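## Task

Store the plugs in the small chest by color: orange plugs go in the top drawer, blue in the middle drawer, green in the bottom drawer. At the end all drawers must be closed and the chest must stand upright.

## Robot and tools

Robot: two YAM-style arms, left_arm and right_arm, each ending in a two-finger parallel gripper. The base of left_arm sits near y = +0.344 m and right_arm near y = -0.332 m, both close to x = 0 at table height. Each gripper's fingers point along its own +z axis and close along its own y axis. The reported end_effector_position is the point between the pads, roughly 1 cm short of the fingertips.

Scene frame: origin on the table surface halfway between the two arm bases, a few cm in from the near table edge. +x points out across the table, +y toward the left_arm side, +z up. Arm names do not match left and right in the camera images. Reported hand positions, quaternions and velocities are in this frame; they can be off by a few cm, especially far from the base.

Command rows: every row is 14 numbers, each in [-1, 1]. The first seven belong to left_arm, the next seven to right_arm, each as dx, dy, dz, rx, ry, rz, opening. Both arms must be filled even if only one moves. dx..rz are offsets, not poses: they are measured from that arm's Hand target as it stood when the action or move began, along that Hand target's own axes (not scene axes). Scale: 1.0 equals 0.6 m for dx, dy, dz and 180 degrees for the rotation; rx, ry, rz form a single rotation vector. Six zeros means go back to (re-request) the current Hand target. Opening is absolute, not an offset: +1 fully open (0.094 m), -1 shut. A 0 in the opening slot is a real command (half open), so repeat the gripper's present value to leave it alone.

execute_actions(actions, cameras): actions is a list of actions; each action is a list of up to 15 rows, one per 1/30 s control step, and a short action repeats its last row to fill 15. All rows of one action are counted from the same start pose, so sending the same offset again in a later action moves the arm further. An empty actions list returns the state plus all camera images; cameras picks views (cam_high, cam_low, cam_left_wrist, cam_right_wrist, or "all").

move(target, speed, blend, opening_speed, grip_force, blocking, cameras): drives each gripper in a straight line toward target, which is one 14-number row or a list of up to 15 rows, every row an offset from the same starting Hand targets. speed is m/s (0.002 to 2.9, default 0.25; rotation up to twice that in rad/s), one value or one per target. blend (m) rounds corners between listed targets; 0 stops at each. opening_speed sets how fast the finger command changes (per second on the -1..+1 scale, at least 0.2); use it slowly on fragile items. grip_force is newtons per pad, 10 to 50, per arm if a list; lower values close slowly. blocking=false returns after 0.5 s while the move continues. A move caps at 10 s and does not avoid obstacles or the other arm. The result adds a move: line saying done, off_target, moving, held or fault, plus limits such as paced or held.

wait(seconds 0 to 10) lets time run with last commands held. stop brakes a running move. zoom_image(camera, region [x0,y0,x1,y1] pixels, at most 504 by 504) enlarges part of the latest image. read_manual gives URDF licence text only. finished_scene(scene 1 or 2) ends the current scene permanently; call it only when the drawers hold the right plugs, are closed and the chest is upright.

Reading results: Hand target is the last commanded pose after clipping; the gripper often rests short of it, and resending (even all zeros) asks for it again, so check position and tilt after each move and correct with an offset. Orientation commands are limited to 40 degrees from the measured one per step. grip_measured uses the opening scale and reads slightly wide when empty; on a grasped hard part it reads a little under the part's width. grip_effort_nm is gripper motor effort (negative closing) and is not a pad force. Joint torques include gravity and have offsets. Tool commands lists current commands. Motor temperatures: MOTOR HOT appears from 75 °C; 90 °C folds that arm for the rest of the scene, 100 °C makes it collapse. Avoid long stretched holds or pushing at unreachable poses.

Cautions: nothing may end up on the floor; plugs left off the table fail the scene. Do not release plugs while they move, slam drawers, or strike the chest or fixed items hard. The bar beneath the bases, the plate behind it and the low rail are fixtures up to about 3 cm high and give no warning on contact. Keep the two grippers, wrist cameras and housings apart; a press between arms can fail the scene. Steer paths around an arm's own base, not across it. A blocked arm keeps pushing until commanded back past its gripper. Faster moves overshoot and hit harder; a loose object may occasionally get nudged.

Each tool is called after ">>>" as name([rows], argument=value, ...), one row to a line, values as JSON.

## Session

>>> execute_actions(actions=[])

Scene clock: 0.00 s.
left_arm: end_effector_position=(+0.3929, +0.3761, +0.1170) grip_measured=+1.000 grip_effort_nm=n/a end_effector_quat_wxyz=(+0.620, -0.066, +0.781, +0.020) | right_arm: end_effector_position=(+0.4086, -0.3681, +0.0596) grip_measured=+1.000 grip_effort_nm=n/a end_effector_quat_wxyz=(+0.567, +0.059, +0.821, -0.036)
Joint positions: left_arm=[0.083 1.52 0.392 0.86 -0.048 -0.078 0.094] | right_arm=[-0.035 1.573 0.369 0.874 0.064 0.04 0.094]
Joint velocities: within noise
Joint torques (N m): no reading
Motor temperatures (°C): left_arm=[18 23 25 20 18 20 20] | right_arm=[18 24 25 20 16 20 19]
Heat: left arm: 25 °C; right arm: 25 °C.
Hand target: left_arm +0.3966, +0.3767, +0.1287; +0.633, -0.067, +0.771, +0.020 | right_arm +0.4131, -0.3686, +0.0715; +0.582, +0.059, +0.810, -0.036
Tool commands: left_gripper/opening=+1.0 right_gripper/opening=+1.0
camera_calibration:
cam_left_wrist: T_world_to_cam=[[0.175639, -0.984421, 0.00815506, 0.308588], [-0.800597, -0.147652, -0.580726, 0.450129], [0.572883, 0.0954692, -0.814058, -0.0398986], [0, 0, 0, 1]] pos_world=[0.329029, 0.374052, 0.226405]
cam_right_wrist: T_world_to_cam=[[-0.106474, -0.992524, -0.0596531, -0.309979], [-0.875299, 0.122023, -0.467934, 0.440522], [0.471715, 0.00239131, -0.881748, -0.0120045], [0, 0, 0, 1]] pos_world=[0.358246, -0.361387, 0.177059]

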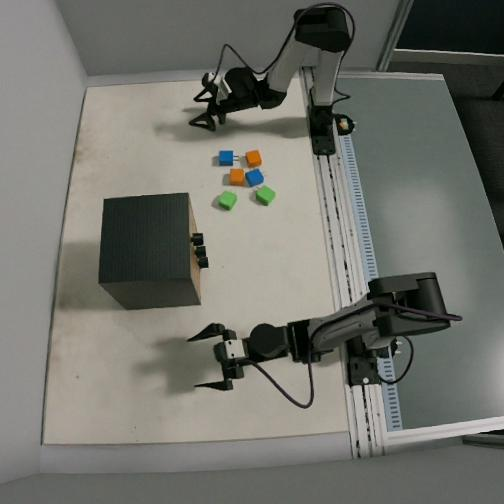

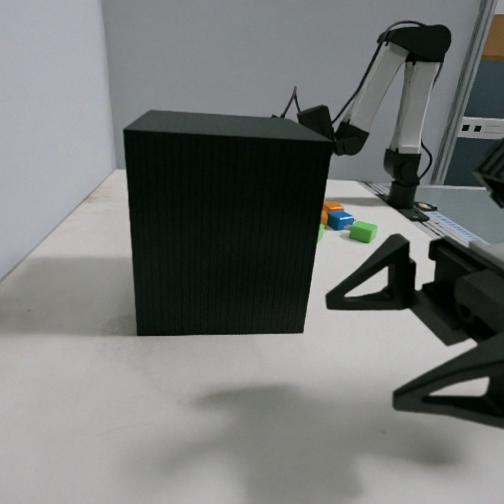

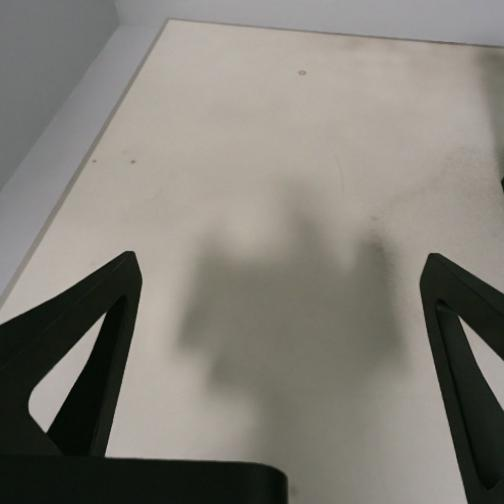

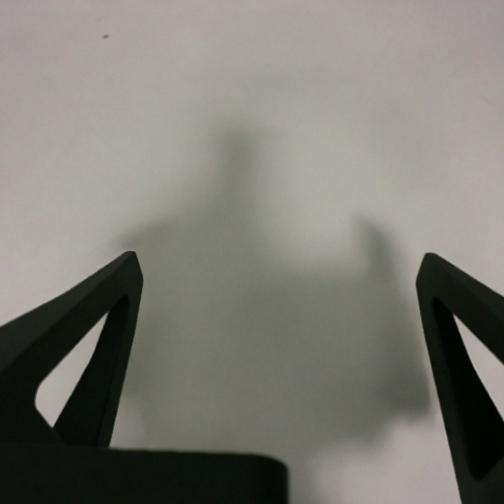

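>>> zoom_image(camera="cam_high", region=[180, 130, 300, 250])

Scaled by 4.200 from the camera's 504x504 image, which has a finer 720x720 frame.

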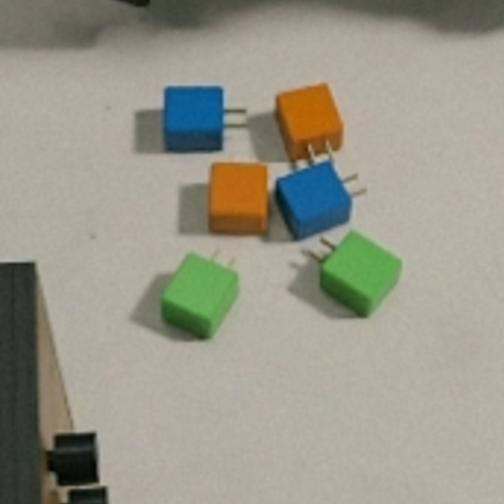

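>>> move(target=[-0.062,-0.361,-0.363,0.039,-0.062,0.021,0.8,-0.113,0.343,-0.377,-0.0245,0.396,-0.04,0.8], cameras=["all"])

Scene clock: 11.67 s.
left_arm: end_effector_position=(+0.2194, +0.1442, +0.2078) grip_measured=+0.802 grip_effort_nm=-0.12 end_effector_quat_wxyz=(+0.701, +0.019, +0.713, +0.015) | right_arm: end_effector_position=(+0.2513, -0.1431, +0.1986) grip_measured=+0.802 grip_effort_nm=-0.09 end_effector_quat_wxyz=(+0.050, -0.003, +0.998, +0.034)
Joint positions: left_arm=[-1.257 1.122 0.415 0.533 -1.264 -0.134 0.085] | right_arm=[0.722 1.605 1.739 -1.555 0.032 0.683 0.085]
Joint torques (N m): left_arm=[-0.27 -2.67 9.09 2.05 -0.23 -0.01] | right_arm=[-0.06 -6.86 8.72 0.47 -0.07 0.09]
Motor temperatures (°C): left_arm=[18 24 26 25 18 20 20] | right_arm=[18 25 26 22 16 20 19]
Heat: left arm: 26 °C; right arm: 26 °C.
Hand target: left_arm +0.2194, +0.1400, +0.2195; +0.707, +0.000, +0.707, +0.000 | right_arm +0.2505, -0.1397, +0.2105; -0.001, +0.000, +1.000, +0.001
Off the commanded pose: left_arm 0.012 m, 3 deg | right_arm 0.012 m, 7 deg.
joint sent to its limit (right arm) — joint 4 (wrist pitch), lower limit. The joint targets are off in orientation, not in position.
move: off_target (left_arm, right_arm)
camera_calibration:
cam_left_wrist: T_world_to_cam=[[0.0485701, -0.995657, -0.0794239, 0.157766], [-0.670336, 0.0264563, -0.741586, 0.309487], [0.740467, 0.0892596, -0.66614, 0.0889265], [0, 0, 0, 1]] pos_world=[0.13395, 0.140955, 0.301279]
cam_right_wrist: T_world_to_cam=[[-0.0225335, -0.992847, -0.117248, -0.104828], [-0.813771, -0.0499112, 0.579038, 0.0923595], [-0.580748, 0.108461, -0.806826, 0.449045], [0, 0, 0, 1]] pos_world=[0.333579, -0.148172, 0.29653]

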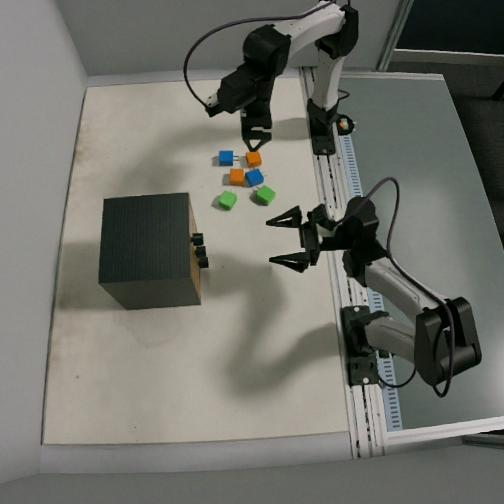

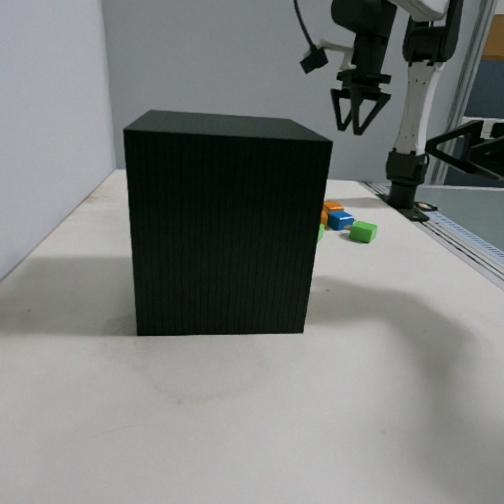

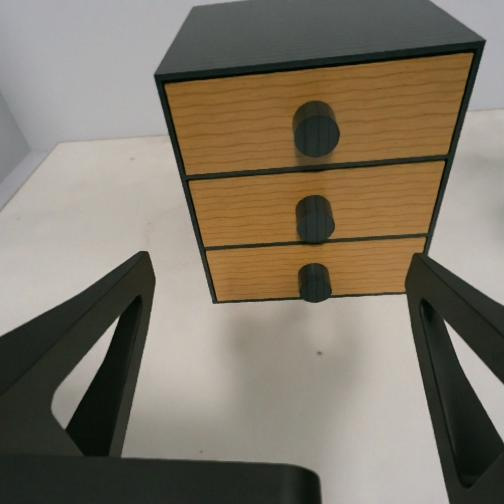

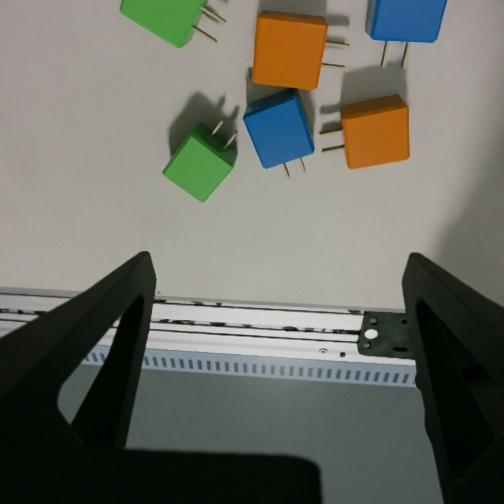

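>>> move(target=[0.2625,-0.037,0.1,0,0.067,0,0.8,-0.094,0.12,0.134,-0.0843,-0.152,-0.3146,0.7], cameras=["all"])

Scene clock: 18.57 s.
left_arm: end_effector_position=(+0.2734, +0.1234, +0.0580) grip_measured=+0.802 grip_effort_nm=-0.12 end_effector_quat_wxyz=(+0.624, +0.016, +0.781, +0.018) | right_arm: end_effector_position=(+0.3053, -0.0703, +0.1241) grip_measured=+0.702 grip_effort_nm=-0.08 end_effector_quat_wxyz=(+0.213, -0.465, +0.851, +0.118)
Joint positions: left_arm=[-1.075 1.768 0.415 0.83 -1.037 -0.427 0.085] | right_arm=[0.697 1.576 1.301 -0.8 -0.14 -0.304 0.08]
Joint torques (N m): left_arm=[1.4 -6.24 5.7 2.1 -0.11 -0.16] | right_arm=[-0.69 -7.76 6.61 1.31 -0.23 -0.08]
Heat: left arm: 28 °C; right arm: 27 °C.
Hand target: left_arm +0.2794, +0.1178, +0.0619; +0.629, +0.000, +0.778, +0.000 | right_arm +0.3069, -0.0677, +0.1301; +0.226, -0.468, +0.845, +0.126
Off the commanded pose: left_arm 0.009 m, 3 deg | right_arm 0.007 m, 2 deg.
move: off_target (left_arm)
camera_calibration:
cam_left_wrist: T_world_to_cam=[[0.044501, -0.994869, -0.0908556, 0.124329], [-0.807498, 0.0177254, -0.589605, 0.264911], [0.58819, 0.0996037, -0.802566, -0.000655081], [0, 0, 0, 1]] pos_world=[0.208768, 0.119061, 0.166963]
cam_right_wrist: T_world_to_cam=[[0.834739, -0.547212, -0.0613955, -0.277421], [-0.522154, -0.822013, 0.227266, 0.083414], [-0.174831, -0.15765, -0.971895, 0.290246], [0, 0, 0, 1]] pos_world=[0.325873, -0.0374835, 0.246099]

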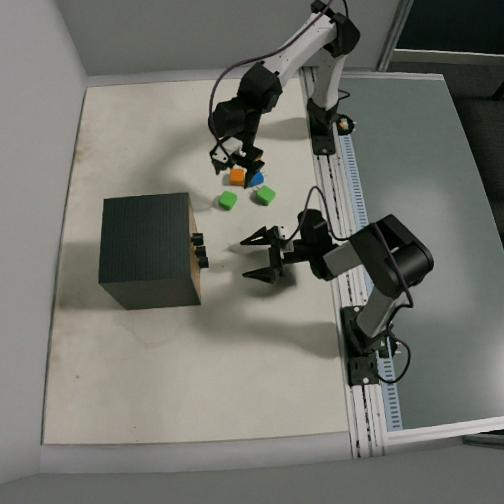

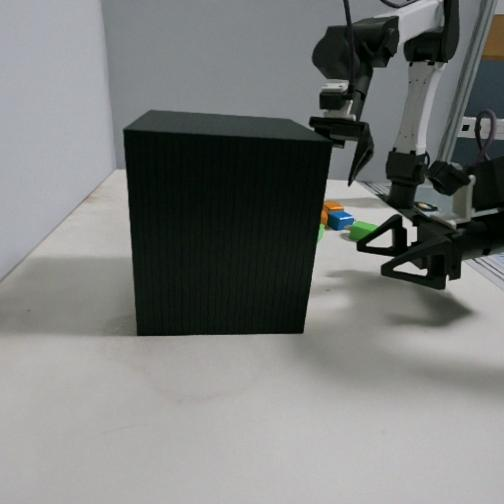

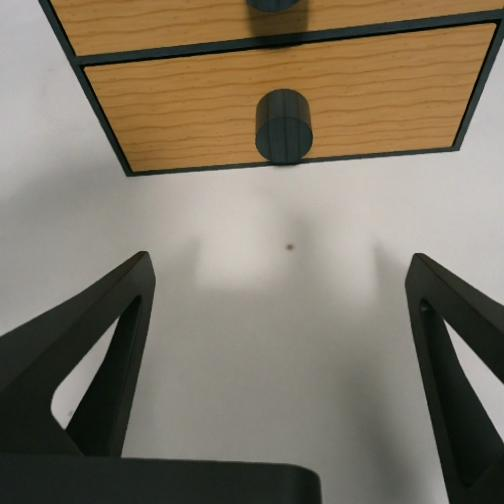

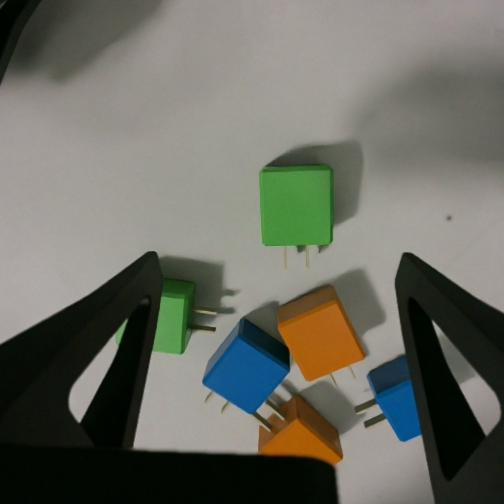

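>>> move(target=[-0.02,-0.01,0.184,0,0,0,0.8,0.066,-0.017,0.154,0,0,0,0.7], speed=0.12, cameras=["cam_left_wrist","cam_right_wrist"])

Scene clock: 21.80 s.
left_arm: end_effector_position=(+0.3818, +0.1180, +0.0449) grip_measured=+0.802 grip_effort_nm=-0.12 end_effector_quat_wxyz=(+0.620, +0.002, +0.785, +0.015) | right_arm: end_effector_position=(+0.3195, -0.0661, +0.0309) grip_measured=+0.702 grip_effort_nm=-0.09 end_effector_quat_wxyz=(+0.221, -0.465, +0.849, +0.119)
Joint positions: left_arm=[-0.779 2.041 0.68 0.981 -0.778 -0.263 0.085] | right_arm=[0.674 1.705 1.054 -0.409 -0.152 -0.324 0.08]
Joint torques (N m): left_arm=[1.21 -8.76 6.28 2.4 0.02 0.09] | right_arm=[-0.65 -6.68 6.49 1.33 -0.24 -0.08]
Heat: left arm: 28 °C; right arm: 28 °C.
Hand target: left_arm +0.3898, +0.1119, +0.0505; +0.629, +0.000, +0.778, +0.000 | right_arm +0.3217, -0.0628, +0.0304; +0.226, -0.468, +0.845, +0.126
Off the commanded pose: left_arm 0.012 m, 2 deg | right_arm 0.004 m, 1 deg.
move: off_target (left_arm)
camera_calibration:
cam_left_wrist: T_world_to_cam=[[0.0620739, -0.995721, -0.0684614, 0.105328], [-0.81341, -0.0107208, -0.581591, 0.350026], [0.578369, 0.0917889, -0.810595, -0.0693502], [0, 0, 0, 1]] pos_world=[0.318287, 0.114995, 0.154568]
cam_right_wrist: T_world_to_cam=[[0.83564, -0.546386, -0.0562919, -0.29304], [-0.5248, -0.824449, 0.211821, 0.116682], [-0.162146, -0.147464, -0.975686, 0.19957], [0, 0, 0, 1]] pos_world=[0.33847, -0.0344855, 0.153506]
Images, in order (width x height): cam_left_wrist 504x504, cam_right_wrist 504x504.

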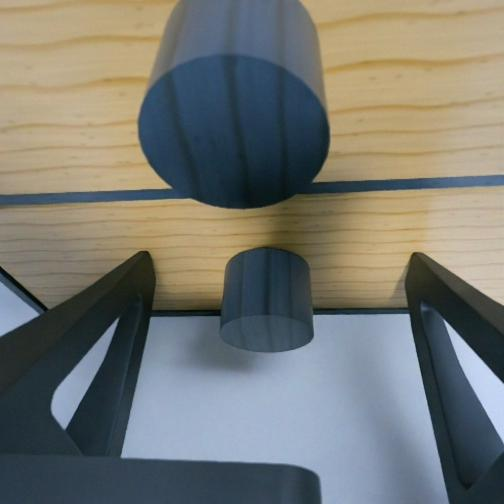

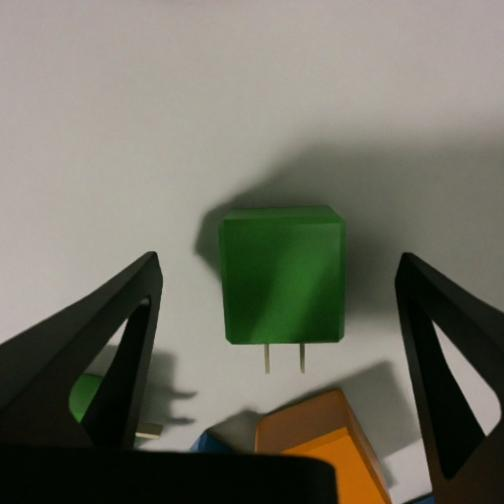

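>>> move(target=[0.013,0.006,0.003,0,0,0,0.8,0.008,0,0.0145,0,0,0,0.7], speed=0.08)

>>> move(target=[0,0,0,0,0,0,-0.95,0,0,0,0,0,0,-0.6], opening_speed=0.8, cameras=["cam_left_wrist","cam_right_wrist"])

Scene clock: 23.70 s.
left_arm: end_effector_position=(+0.3826, +0.1174, +0.0409) grip_measured=+0.802 grip_effort_nm=-0.12 end_effector_quat_wxyz=(+0.623, +0.001, +0.782, +0.012) | right_arm: end_effector_position=(+0.3203, -0.0652, +0.0226) grip_measured=+0.702 grip_effort_nm=-0.09 end_effector_quat_wxyz=(+0.223, -0.465, +0.848, +0.120)
Joint positions: left_arm=[-0.779 2.069 0.68 1.021 -0.778 -0.259 0.085] | right_arm=[0.674 1.722 1.035 -0.369 -0.152 -0.325 0.08]
Joint torques (N m): left_arm=[1.78 -8.96 5.12 2.41 0.13 0.08] | right_arm=[-0.66 -6.57 6.2 1.35 -0.24 -0.08]
Heat: left arm: 28 °C; right arm: 28 °C.
Hand target: left_arm +0.3900, +0.1155, +0.0426; +0.629, +0.000, +0.778, +0.000 | right_arm +0.3218, -0.0626, +0.0204; +0.226, -0.468, +0.845, +0.126
Off the commanded pose: left_arm 0.008 m, 2 deg | right_arm 0.004 m, 1 deg.
move: done

Scene clock: 26.10 s.
left_arm: end_effector_position=(+0.3835, +0.1191, +0.0393) grip_measured=-0.434 grip_effort_nm=-1.02 end_effector_quat_wxyz=(+0.622, +0.001, +0.783, +0.014) | right_arm: end_effector_position=(+0.3205, -0.0650, +0.0227) grip_measured=-0.187 grip_effort_nm=-1.03 end_effector_quat_wxyz=(+0.223, -0.465, +0.848, +0.120)
Joint positions: left_arm=[-0.775 2.072 0.68 1.021 -0.776 -0.258 0.027] | right_arm=[0.674 1.722 1.035 -0.368 -0.153 -0.326 0.038]
Joint torques (N m): left_arm=[1.62 -9.26 5.19 2.42 0.1 0.08] | right_arm=[-0.69 -6.56 6.2 1.34 -0.24 -0.08]
Heat: left arm: 28 °C; right arm: 28 °C.
Hand target: left_arm +0.3900, +0.1156, +0.0425; +0.629, +0.000, +0.778, +0.001 | right_arm +0.3219, -0.0625, +0.0205; +0.226, -0.468, +0.845, +0.126
Off the commanded pose: left_arm 0.008 m, 2 deg | right_arm 0.004 m, 1 deg.
move: done
camera_calibration:
cam_left_wrist: T_world_to_cam=[[0.0641593, -0.995728, -0.06641, 0.104971], [-0.810278, -0.0131334, -0.585898, 0.347443], [0.582523, 0.0914014, -0.807659, -0.0767214], [0, 0, 0, 1]] pos_world=[0.319483, 0.116098, 0.148573]
cam_right_wrist: T_world_to_cam=[[0.83653, -0.545203, -0.054508, -0.294017], [-0.524724, -0.825779, 0.206771, 0.119744], [-0.157744, -0.144368, -0.97687, 0.190706], [0, 0, 0, 1]] pos_world=[0.338869, -0.0338855, 0.145509]
Images, in order (width x height): cam_left_wrist 504x504, cam_right_wrist 504x504.

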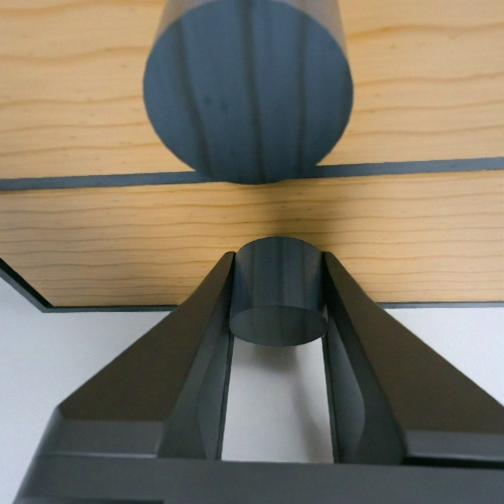

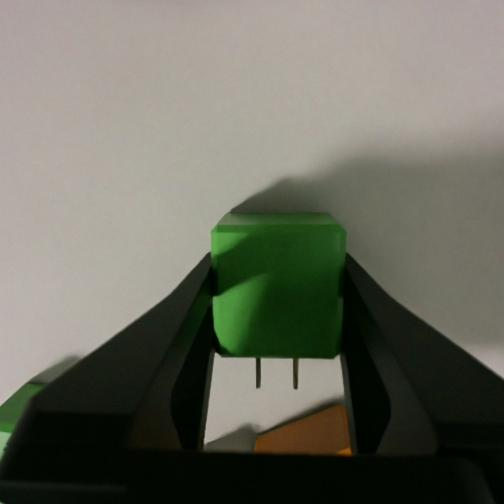

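>>> move([
  [0,0,0,0,0,0,-0.95,-0.05,0.012,-0.298,0,0,0,-0.6],
  [0.04,0,-0.1875,0,0,0,-0.95,-0.05,0.012,-0.298,0,0,0,-0.6],
], speed=[0.2,0.08], blend=[0.01,0], cameras=["all"])

Scene clock: 29.83 s.
left_arm: end_effector_position=(+0.2766, +0.1192, +0.0331) grip_measured=-0.434 grip_effort_nm=-1.02 end_effector_quat_wxyz=(+0.625, +0.008, +0.781, +0.015) | right_arm: end_effector_position=(+0.2795, -0.1160, +0.1687) grip_measured=-0.187 grip_effort_nm=-1.02 end_effector_quat_wxyz=(+0.197, -0.466, +0.855, +0.117)
Joint positions: left_arm=[-1.078 1.925 0.429 0.969 -1.046 -0.449 0.027] | right_arm=[0.623 1.431 1.356 -1.042 -0.176 -0.371 0.038]
Joint torques (N m): left_arm=[-0.35 -11.82 3.56 1.67 -0.28 -0.08] | right_arm=[-0.73 -7.66 9.72 1.07 -0.27 -0.09]
Heat: left arm: 28 °C; right arm: 28 °C.
Hand target: left_arm +0.2750, +0.1154, +0.0427; +0.629, +0.000, +0.778, +0.000 | right_arm +0.2823, -0.1128, +0.1902; +0.226, -0.468, +0.845, +0.126
Off the commanded pose: left_arm 0.010 m, 2 deg | right_arm 0.022 m, 4 deg.
move: off_target (right_arm)
camera_calibration:
cam_left_wrist: T_world_to_cam=[[0.0548795, -0.995627, -0.0756001, 0.114387], [-0.806229, 0.000482001, -0.591603, 0.254671], [0.589053, 0.0934179, -0.802677, -0.0216022], [0, 0, 0, 1]] pos_world=[0.211771, 0.115782, 0.141973]
cam_right_wrist: T_world_to_cam=[[0.833474, -0.547472, -0.0748044, -0.27549], [-0.514475, -0.818273, 0.256409, 0.0156987], [-0.201587, -0.175225, -0.963669, 0.325854], [0, 0, 0, 1]] pos_world=[0.303378, -0.0808794, 0.289382]

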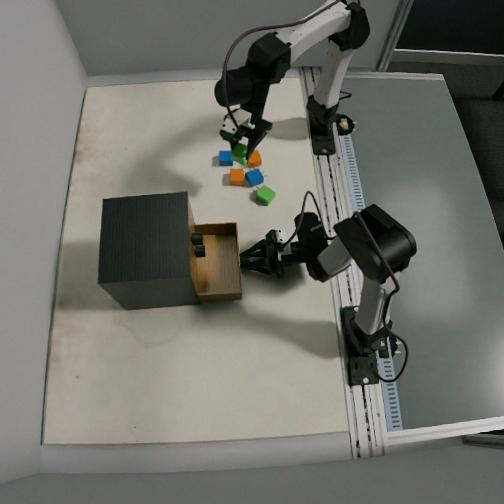

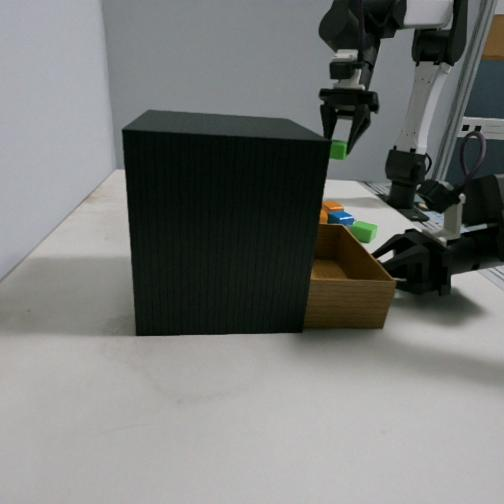

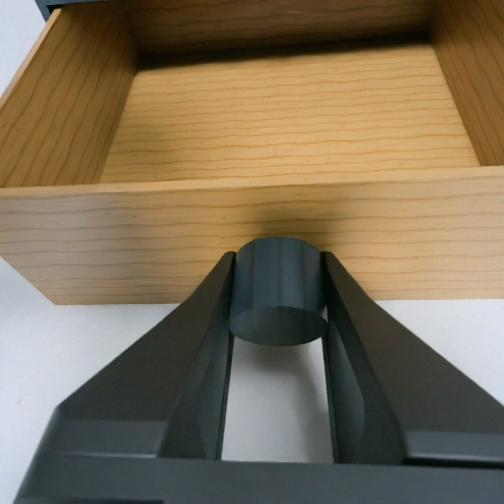

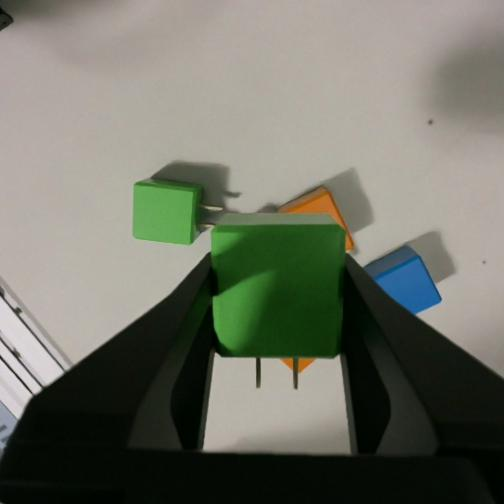

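>>> move(target=[0,0,0,0,0,0,0.3,0,0,0,0,0,0,-0.6], opening_speed=1.2)

>>> move([
  [0,0,-0.1,0,0,0,0.3,0,0,0,0,0,0,-0.6],
  [-0.145,0.275,-0.176,0,0,0,0.3,-0.28,0.073,0.162,0.1007,-0.1089,0.1194,-0.6],
], blend=[0.02,0], cameras=["all"])

Scene clock: 33.00 s.
left_arm: end_effector_position=(+0.2754, +0.1197, +0.0308) grip_measured=+0.298 grip_effort_nm=0.14 end_effector_quat_wxyz=(+0.622, +0.013, +0.783, +0.020) | right_arm: end_effector_position=(+0.2795, -0.1160, +0.1687) grip_measured=-0.187 grip_effort_nm=-1.02 end_effector_quat_wxyz=(+0.197, -0.466, +0.855, +0.117)
Joint positions: left_arm=[-1.08 1.925 0.429 0.952 -1.046 -0.45 0.061] | right_arm=[0.623 1.431 1.356 -1.042 -0.176 -0.371 0.038]
Joint torques (N m): left_arm=[-0.01 -11.95 3.3 1.79 -0.26 -0.07] | right_arm=[-0.73 -7.68 9.69 1.06 -0.27 -0.08]
Heat: left arm: 28 °C; right arm: 28 °C.
Hand target: left_arm +0.2750, +0.1154, +0.0427; +0.629, +0.000, +0.778, +0.000 | right_arm +0.2823, -0.1128, +0.1902; +0.226, -0.468, +0.845, +0.126
Off the commanded pose: left_arm 0.013 m, 3 deg | right_arm 0.022 m, 4 deg.
move: off_target (left_arm, right_arm)

Scene clock: 35.57 s.
left_arm: end_effector_position=(+0.1894, +0.2810, +0.1360) grip_measured=+0.298 grip_effort_nm=0.14 end_effector_quat_wxyz=(+0.622, +0.011, +0.783, +0.015) | right_arm: end_effector_position=(+0.3409, +0.0632, +0.1730) grip_measured=-0.187 grip_effort_nm=-1.02 end_effector_quat_wxyz=(+0.385, -0.248, +0.884, +0.094)
Joint positions: left_arm=[-1.063 0.19 0.198 -0.531 -1.026 -0.437 0.061] | right_arm=[1.033 1.835 1.604 -0.559 0.37 0.297 0.038]
Joint torques (N m): left_arm=[0.9 1.39 9.4 1.86 -0.23 0.03] | right_arm=[0.12 -8.24 10.82 1.75 0.26 0.1]
Heat: left arm: 28 °C; right arm: 29 °C.
Hand target: left_arm +0.1898, +0.2803, +0.1498; +0.629, +0.000, +0.778, +0.000 | right_arm +0.3482, +0.0749, +0.1901; +0.408, -0.234, +0.875, +0.109
Off the commanded pose: left_arm 0.014 m, 2 deg | right_arm 0.022 m, 4 deg.
move: off_target (left_arm, right_arm)
camera_calibration:
cam_left_wrist: T_world_to_cam=[[0.0487449, -0.995662, -0.079252, 0.289702], [-0.810269, 0.00697675, -0.586017, 0.2433], [0.584028, 0.0927808, -0.806414, 0.0988687], [0, 0, 0, 1]] pos_world=[0.125274, 0.277575, 0.245266]
cam_right_wrist: T_world_to_cam=[[0.518733, -0.854253, -0.0341732, -0.108598], [-0.852717, -0.514094, -0.0926389, 0.349189], [0.0615689, 0.0771949, -0.995113, 0.273603], [0, 0, 0, 1]] pos_world=[0.337247, 0.0656243, 0.300904]

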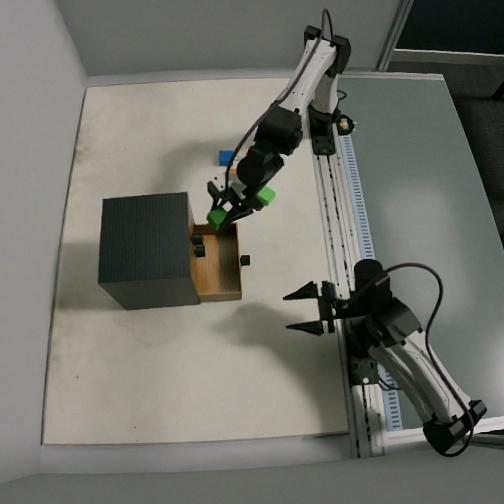

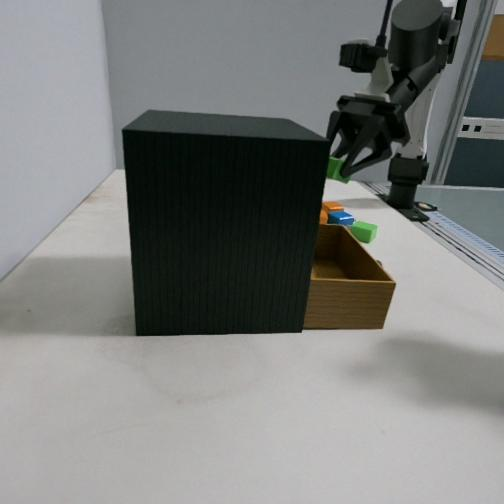

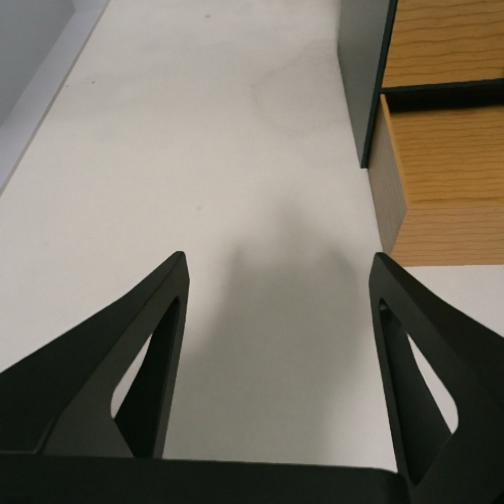

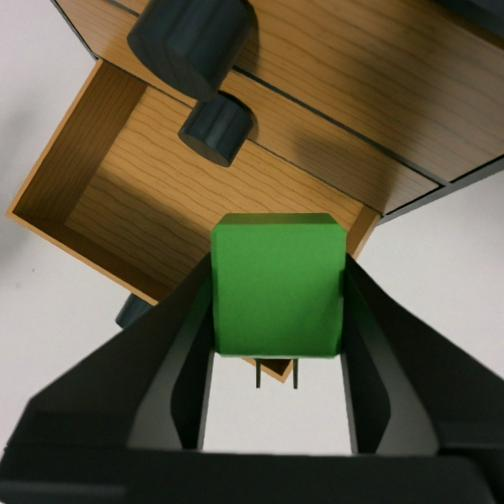

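>>> move(target=[0,0,0,0,0,0,0.3,0.095,0.024,0.12,0,0,0,-0.6], speed=0.12, cameras=["cam_right_wrist"])

Scene clock: 38.30 s.
left_arm: end_effector_position=(+0.1894, +0.2811, +0.1357) grip_measured=+0.298 grip_effort_nm=0.14 end_effector_quat_wxyz=(+0.622, +0.011, +0.783, +0.015) | right_arm: end_effector_position=(+0.3557, +0.0896, +0.0957) grip_measured=-0.187 grip_effort_nm=-1.02 end_effector_quat_wxyz=(+0.394, -0.242, +0.881, +0.102)
Joint positions: left_arm=[-1.063 0.19 0.198 -0.532 -1.025 -0.437 0.061] | right_arm=[1.033 1.981 1.475 -0.257 0.373 0.301 0.038]
Joint torques (N m): left_arm=[0.92 1.62 9.4 1.83 -0.16 -0.05] | right_arm=[0.42 -9.72 7.43 1.79 0.26 0.08]
Heat: left arm: 28 °C; right arm: 29 °C.
Hand target: left_arm +0.1898, +0.2803, +0.1498; +0.629, +0.000, +0.778, +0.000 | right_arm +0.3570, +0.0967, +0.1003; +0.408, -0.234, +0.875, +0.110
Off the commanded pose: left_arm 0.014 m, 2 deg | right_arm 0.008 m, 2 deg.
move: off_target (left_arm)
camera_calibration:
cam_right_wrist: T_world_to_cam=[[0.514485, -0.856186, -0.0474493, -0.0935421], [-0.854036, -0.506653, -0.118002, 0.370502], [0.0769912, 0.101234, -0.991879, 0.185831], [0, 0, 0, 1]] pos_world=[0.350241, 0.0888143, 0.223603]
Images, in order (width x height): cam_right_wrist 504x504.

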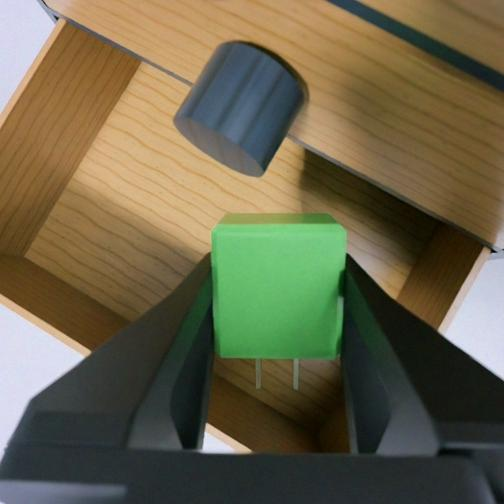

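Lower ~22 mm more and release.

>>> move(target=[0,0,0,0,0,0,0.3,0.035,0,0.022,0,0,0,-0.6], speed=0.08)

>>> move(target=[0,0,0,0,0,0,0.3,0,0,0,0,0,0,0.05], opening_speed=0.5, cameras=["cam_right_wrist"])

Scene clock: 39.90 s.
left_arm: end_effector_position=(+0.1894, +0.2811, +0.1357) grip_measured=+0.298 grip_effort_nm=0.14 end_effector_quat_wxyz=(+0.622, +0.011, +0.783, +0.015) | right_arm: end_effector_position=(+0.3541, +0.0877, +0.0731) grip_measured=-0.187 grip_effort_nm=-1.03 end_effector_quat_wxyz=(+0.396, -0.241, +0.880, +0.102)
Joint positions: left_arm=[-1.063 0.19 0.198 -0.532 -1.025 -0.437 0.061] | right_arm=[1.033 1.999 1.405 -0.165 0.375 0.301 0.038]
Joint torques (N m): left_arm=[0.94 1.29 9.59 1.9 -0.17 0.03] | right_arm=[0.59 -9.51 7.09 1.82 0.26 0.09]
Heat: left arm: 29 °C; right arm: 29 °C.
Hand target: left_arm +0.1898, +0.2803, +0.1498; +0.629, +0.000, +0.778, +0.000 | right_arm +0.3541, +0.0950, +0.0757; +0.408, -0.234, +0.875, +0.109
Off the commanded pose: left_arm 0.014 m, 2 deg | right_arm 0.008 m, 2 deg.
move: off_target (left_arm)

Scene clock: 41.40 s.
left_arm: end_effector_position=(+0.1894, +0.2811, +0.1357) grip_measured=+0.298 grip_effort_nm=0.14 end_effector_quat_wxyz=(+0.622, +0.011, +0.783, +0.015) | right_arm: end_effector_position=(+0.3542, +0.0895, +0.0748) grip_measured=+0.048 grip_effort_nm=0.10 end_effector_quat_wxyz=(+0.400, -0.240, +0.879, +0.105)
Joint positions: left_arm=[-1.063 0.19 0.198 -0.532 -1.025 -0.437 0.061] | right_arm=[1.035 1.999 1.405 -0.155 0.377 0.301 0.049]
Joint torques (N m): left_arm=[0.79 1.28 9.58 1.88 -0.21 0.05] | right_arm=[0.4 -9.5 7.1 1.74 0.24 0.09]
Heat: left arm: 29 °C; right arm: 29 °C.
Hand target: left_arm +0.1898, +0.2803, +0.1498; +0.629, +0.000, +0.778, +0.000 | right_arm +0.3540, +0.0951, +0.0757; +0.408, -0.235, +0.875, +0.110
Off the commanded pose: left_arm 0.014 m, 2 deg | right_arm 0.006 m, 1 deg.
move: off_target (left_arm)
camera_calibration:
cam_right_wrist: T_world_to_cam=[[0.514026, -0.856257, -0.0509988, -0.0934303], [-0.853463, -0.504584, -0.130364, 0.367265], [0.0858917, 0.110536, -0.990154, 0.161077], [0, 0, 0, 1]] pos_world=[0.347638, 0.087511, 0.202605]
Images, in order (width x height): cam_right_wrist 504x504.

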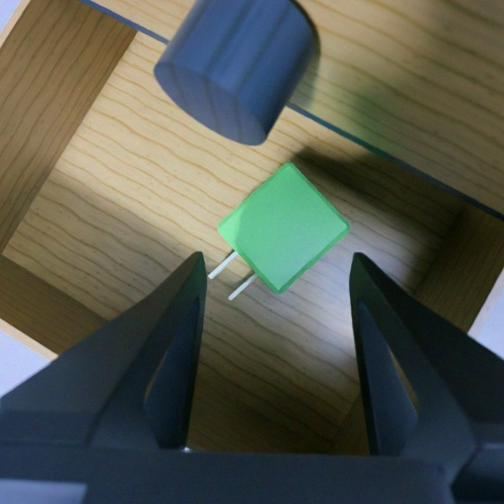

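>>> move([
  [0,0,0,0,0,0,0.3,-0.115,0,-0.096,0,0,0,0.05],
  [0,0,0,0,0,0,0.3,0.162,-0.124,-0.32,0.1378,0.2537,0.2955,0.7],
], blend=[0.02,0], cameras=["cam_right_wrist","cam_high"])

Scene clock: 46.57 s.
left_arm: end_effector_position=(+0.1894, +0.2811, +0.1357) grip_measured=+0.298 grip_effort_nm=0.14 end_effector_quat_wxyz=(+0.622, +0.011, +0.783, +0.015) | right_arm: end_effector_position=(+0.2136, -0.0706, +0.1099) grip_measured=+0.698 grip_effort_nm=0.10 end_effector_quat_wxyz=(-0.002, +0.227, +0.974, -0.017)
Joint positions: left_arm=[-1.063 0.19 0.198 -0.532 -1.025 -0.437 0.061] | right_arm=[0.963 1.796 1.603 -1.386 0.036 1.394 0.08]
Joint torques (N m): left_arm=[0.72 1.55 9.72 1.82 -0.11 0.03] | right_arm=[-0.46 -11.96 5.67 0.12 -0.04 0.1]
Heat: left arm: 30 °C; right arm: 30 °C.
Hand target: left_arm +0.1898, +0.2803, +0.1498; +0.629, +0.000, +0.778, +0.000 | right_arm +0.2097, -0.0742, +0.1246; +0.000, +0.233, +0.972, +0.000
Off the commanded pose: left_arm 0.014 m, 2 deg | right_arm 0.016 m, 2 deg.
move: off_target (left_arm, right_arm); target 2's new opening was sent with right_arm's hand 0.016 m and 2 deg from that target
camera_calibration:
cam_right_wrist: T_world_to_cam=[[-0.475729, -0.879492, -0.0132693, 0.0491989], [-0.667619, 0.35122, 0.656452, 0.105305], [-0.572684, 0.321152, -0.754251, 0.355208], [0, 0, 0, 1]] pos_world=[0.297131, -0.107791, 0.199442]
Images, in order (width x height): cam_high 504x504, cam_right_wrist 504x504.

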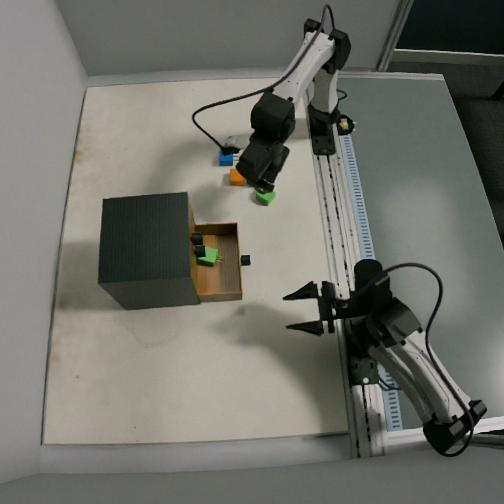

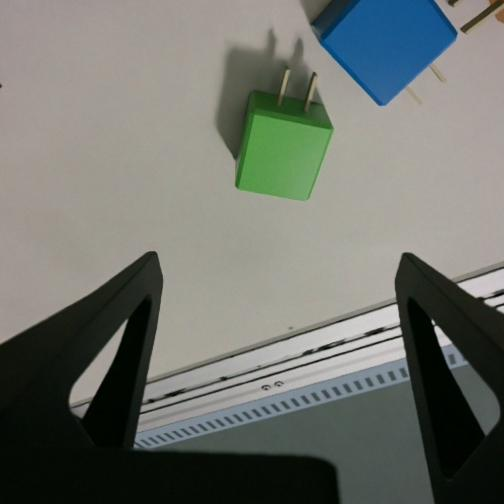

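>>> move(target=[0,0,0,0,0,0,0.3,-0.0025,0.001,0.175,0,0,0.039,0.42], speed=0.12, cameras=["cam_right_wrist"])

>>> move(target=[0,0,0,0,0,0,0.3,0,0,0,0,0,0,-0.6], opening_speed=0.8, cameras=["cam_right_wrist"])

Scene clock: 49.43 s.
left_arm: end_effector_position=(+0.1894, +0.2811, +0.1357) grip_measured=+0.298 grip_effort_nm=0.14 end_effector_quat_wxyz=(+0.622, +0.011, +0.783, +0.015) | right_arm: end_effector_position=(+0.2117, -0.0752, +0.0244) grip_measured=+0.422 grip_effort_nm=-0.09 end_effector_quat_wxyz=(+0.005, +0.287, +0.958, +0.001)
Joint positions: left_arm=[-1.063 0.19 0.198 -0.532 -1.025 -0.437 0.061] | right_arm=[0.952 1.79 1.252 -1.002 0.034 1.504 0.067]
Joint torques (N m): left_arm=[0.73 1.58 9.83 1.85 -0.16 -0.01] | right_arm=[-0.57 -6.39 5.61 0.39 -0.02 0.1]
Motor temperatures (°C): left_arm=[18 26 31 27 18 20 20] | right_arm=[18 30 30 23 16 20 20]
Heat: left arm: 31 °C; right arm: 30 °C.
Hand target: left_arm +0.1898, +0.2803, +0.1498; +0.629, +0.000, +0.778, +0.000 | right_arm +0.2114, -0.0743, +0.0196; +0.000, +0.292, +0.956, +0.000
Off the commanded pose: left_arm 0.014 m, 2 deg | right_arm 0.005 m, 1 deg.
move: off_target (left_arm)
camera_calibration:
cam_right_wrist: T_world_to_cam=[[-0.578623, -0.813869, -0.0530322, 0.0708396], [-0.636624, 0.410052, 0.653121, 0.159652], [-0.50981, 0.411672, -0.755394, 0.284673], [0, 0, 0, 1]] pos_world=[0.287757, -0.125003, 0.114525]
Images, in order (width x height): cam_right_wrist 504x504.

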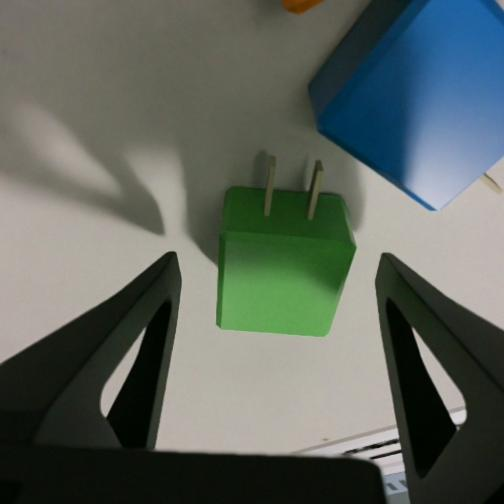

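Scene clock: 50.93 s.
left_arm: end_effector_position=(+0.1894, +0.2811, +0.1357) grip_measured=+0.298 grip_effort_nm=0.14 end_effector_quat_wxyz=(+0.622, +0.011, +0.783, +0.015) | right_arm: end_effector_position=(+0.2118, -0.0751, +0.0244) grip_measured=-0.182 grip_effort_nm=-1.02 end_effector_quat_wxyz=(+0.005, +0.287, +0.958, +0.002)
Joint positions: left_arm=[-1.063 0.19 0.198 -0.532 -1.025 -0.437 0.061] | right_arm=[0.952 1.79 1.252 -1.001 0.034 1.504 0.038]
Joint torques (N m): left_arm=[1.03 1.61 9.61 1.83 -0.13 0.02] | right_arm=[-0.55 -6.39 5.61 0.39 -0.02 0.09]
Heat: left arm: 31 °C; right arm: 30 °C.
Hand target: left_arm +0.1898, +0.2803, +0.1498; +0.629, +0.000, +0.778, +0.000 | right_arm +0.2114, -0.0743, +0.0196; +0.000, +0.292, +0.956, +0.000
Off the commanded pose: left_arm 0.014 m, 2 deg | right_arm 0.005 m, 1 deg.
move: off_target (left_arm)
camera_calibration:
cam_right_wrist: T_world_to_cam=[[-0.57897, -0.813574, -0.0537736, 0.0711425], [-0.636722, 0.409949, 0.653091, 0.15963], [-0.509293, 0.412359, -0.755368, 0.284565], [0, 0, 0, 1]] pos_world=[0.287757, -0.124903, 0.114524]
Images, in order (width x height): cam_right_wrist 504x504.

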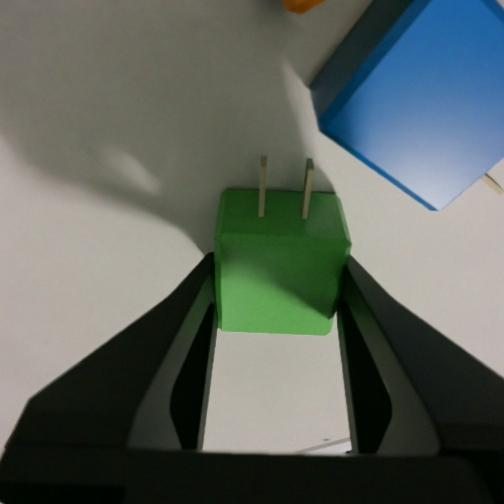

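>>> move([
  [0,0,0,0,0,0,0.3,0,0,-0.28,0,0,0,-0.6],
  [0,0,0,0,0,0,0.3,0.033,0.4685,-0.284,-0.1546,-0.2475,-0.3316,-0.6],
], blend=[0.02,0], cameras=["cam_right_wrist"])

Scene clock: 56.30 s.
left_arm: end_effector_position=(+0.1894, +0.2811, +0.1357) grip_measured=+0.298 grip_effort_nm=0.14 end_effector_quat_wxyz=(+0.622, +0.011, +0.783, +0.015) | right_arm: end_effector_position=(+0.3468, +0.1614, +0.1818) grip_measured=-0.182 grip_effort_nm=-1.03 end_effector_quat_wxyz=(+0.395, -0.239, +0.882, +0.095)
Joint positions: left_arm=[-1.063 0.19 0.198 -0.532 -1.025 -0.437 0.061] | right_arm=[1.139 2.237 2.225 -0.792 0.46 0.385 0.038]
Joint torques (N m): left_arm=[0.98 1.51 9.5 1.83 -0.16 0.06] | right_arm=[-0.53 -11.15 9.18 1.73 0.12 -0.06]
Heat: left arm: 32 °C; right arm: 30 °C.
Hand target: left_arm +0.1898, +0.2803, +0.1498; +0.629, +0.000, +0.778, +0.000 | right_arm +0.3520, +0.1698, +0.1902; +0.408, -0.234, +0.875, +0.109
Off the commanded pose: left_arm 0.014 m, 2 deg | right_arm 0.013 m, 2 deg.
move: off_target (left_arm, right_arm)
camera_calibration:
cam_right_wrist: T_world_to_cam=[[0.505321, -0.862128, -0.0372134, -0.0209991], [-0.859176, -0.498635, -0.114804, 0.409304], [0.0804199, 0.0899858, -0.992691, 0.265339], [0, 0, 0, 1]] pos_world=[0.340937, 0.162113, 0.309608]
Images, in order (width x height): cam_right_wrist 504x504.

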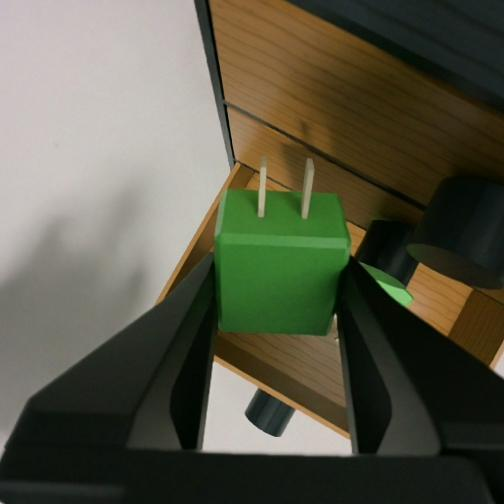

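>>> move(target=[0,0,0,0,0,0,0.3,0.133,-0.008,0.101,0,0,0,-0.6], speed=0.12, cameras=["cam_right_wrist"])

Scene clock: 58.77 s.
left_arm: end_effector_position=(+0.1894, +0.2811, +0.1357) grip_measured=+0.298 grip_effort_nm=0.14 end_effector_quat_wxyz=(+0.622, +0.011, +0.783, +0.015) | right_arm: end_effector_position=(+0.3488, +0.1562, +0.0710) grip_measured=-0.183 grip_effort_nm=-1.02 end_effector_quat_wxyz=(+0.392, -0.239, +0.884, +0.087)
Joint positions: left_arm=[-1.063 0.19 0.198 -0.532 -1.025 -0.437 0.061] | right_arm=[1.126 2.237 1.789 -0.367 0.459 0.378 0.038]
Joint torques (N m): left_arm=[0.92 1.47 9.4 1.86 -0.16 0] | right_arm=[-0.21 -14.39 7.02 1.71 0.08 -0.06]
Heat: left arm: 32 °C; right arm: 31 °C.
Hand target: left_arm +0.1898, +0.2803, +0.1498; +0.629, +0.000, +0.778, +0.000 | right_arm +0.3503, +0.1632, +0.0901; +0.408, -0.234, +0.875, +0.109
Off the commanded pose: left_arm 0.014 m, 2 deg | right_arm 0.020 m, 3 deg.
move: off_target (left_arm, right_arm)
camera_calibration:
cam_right_wrist: T_world_to_cam=[[0.499207, -0.866077, -0.0265044, -0.0286649], [-0.862944, -0.494173, -0.105456, 0.395688], [0.0782357, 0.0755163, -0.994071, 0.158884], [0, 0, 0, 1]] pos_world=[0.343336, 0.158714, 0.19891]
Images, in order (width x height): cam_right_wrist 504x504.

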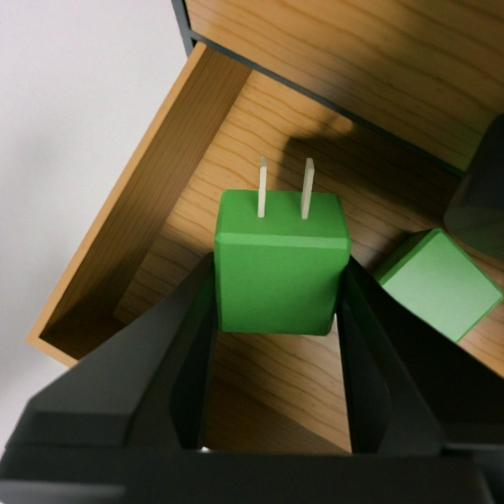

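>>> move(target=[0,0,0,0,0,0,0.3,0,0,0,0,0,0,0.05], opening_speed=0.5)

>>> move([
  [0,0,0,0,0,0,0.3,-0.115,0,-0.096,0,0,0,0.05],
  [0,0,0,0,0,0,-0.9,0.186,-0.491,-0.325,0.0727,0.2713,0.156,0.7],
], blend=[0.02,0], cameras=["all"])

Scene clock: 63.03 s.
left_arm: end_effector_position=(+0.1894, +0.2811, +0.1357) grip_measured=+0.298 grip_effort_nm=0.14 end_effector_quat_wxyz=(+0.622, +0.011, +0.783, +0.015) | right_arm: end_effector_position=(+0.3495, +0.1576, +0.0724) grip_measured=+0.048 grip_effort_nm=0.10 end_effector_quat_wxyz=(+0.395, -0.238, +0.883, +0.090)
Joint positions: left_arm=[-1.063 0.19 0.198 -0.532 -1.025 -0.437 0.061] | right_arm=[1.126 2.237 1.789 -0.358 0.459 0.378 0.049]
Joint torques (N m): left_arm=[0.84 1.39 9.43 1.84 -0.18 -0.02] | right_arm=[-0.21 -14.31 7.1 1.65 0.08 -0.06]
Heat: left arm: 33 °C; right arm: 33 °C.
Hand target: left_arm +0.1898, +0.2803, +0.1498; +0.629, +0.000, +0.778, +0.000 | right_arm +0.3502, +0.1632, +0.0901; +0.408, -0.234, +0.875, +0.109
Off the commanded pose: left_arm 0.014 m, 2 deg | right_arm 0.019 m, 3 deg.
move: off_target (left_arm, right_arm)

Scene clock: 66.63 s.
left_arm: end_effector_position=(+0.1893, +0.2811, +0.1357) grip_measured=-0.898 grip_effort_nm=-0.12 end_effector_quat_wxyz=(+0.622, +0.012, +0.783, +0.015) | right_arm: end_effector_position=(+0.3114, -0.2026, +0.1144) grip_measured=+0.698 grip_effort_nm=0.10 end_effector_quat_wxyz=(-0.014, +0.005, +1.000, -0.013)
Joint positions: left_arm=[-1.063 0.19 0.198 -0.533 -1.025 -0.437 0.005] | right_arm=[0.449 1.776 1.608 -1.405 0.022 0.429 0.08]
Joint torques (N m): left_arm=[0.84 1.25 9.46 1.84 -0.19 0.01] | right_arm=[-0.25 -11.96 5.87 0.18 -0.1 -0.07]
Heat: left arm: 33 °C; right arm: 34 °C.
Hand target: left_arm +0.1897, +0.2803, +0.1498; +0.629, +0.000, +0.778, +0.000 | right_arm +0.3059, -0.2024, +0.1299; +0.000, +0.000, +1.000, +0.000
Off the commanded pose: left_arm 0.014 m, 2 deg | right_arm 0.016 m, 2 deg.
move: off_target (left_arm, right_arm); target 2's new opening was sent with right_arm's hand 0.016 m and 2 deg from that target
camera_calibration:
cam_left_wrist: T_world_to_cam=[[0.0484558, -0.995512, -0.081285, 0.290164], [-0.811018, 0.00828735, -0.584962, 0.242676], [0.583011, 0.0942684, -0.806977, 0.0984188], [0, 0, 0, 1]] pos_world=[0.125376, 0.277573, 0.244964]
cam_right_wrist: T_world_to_cam=[[-0.0474235, -0.998664, -0.0205286, -0.176943], [-0.73247, 0.0207947, 0.680482, 0.164522], [-0.679146, 0.0473074, -0.732477, 0.432248], [0, 0, 0, 1]] pos_world=[0.405675, -0.200576, 0.201025]

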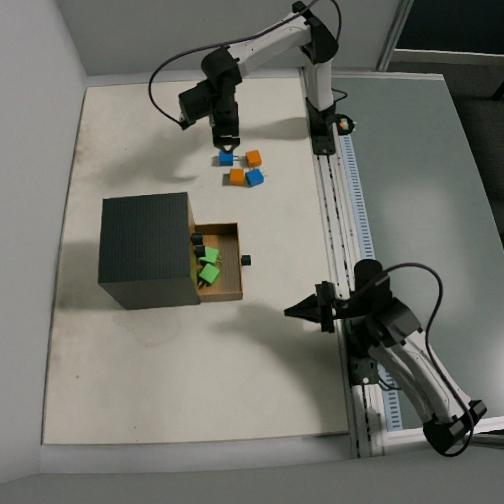

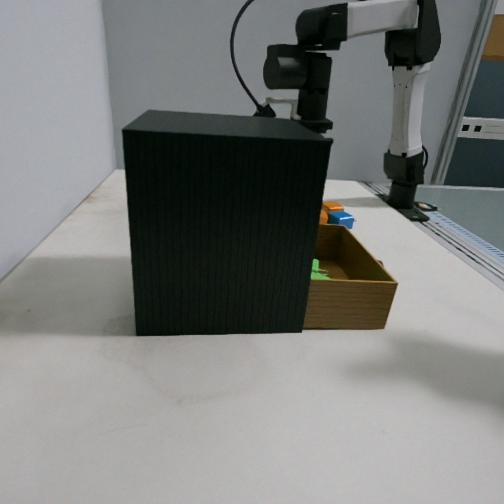

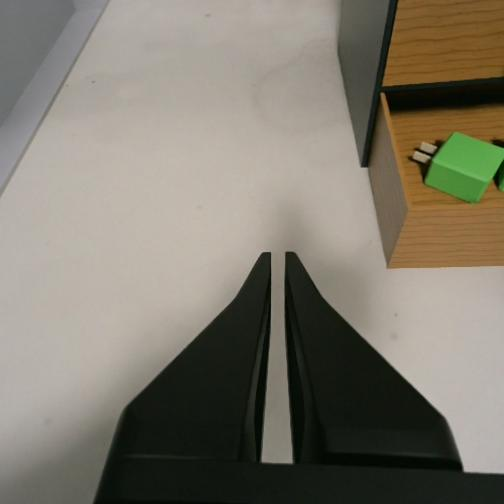

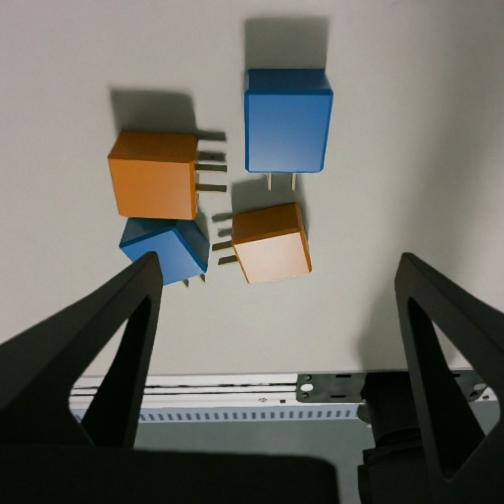

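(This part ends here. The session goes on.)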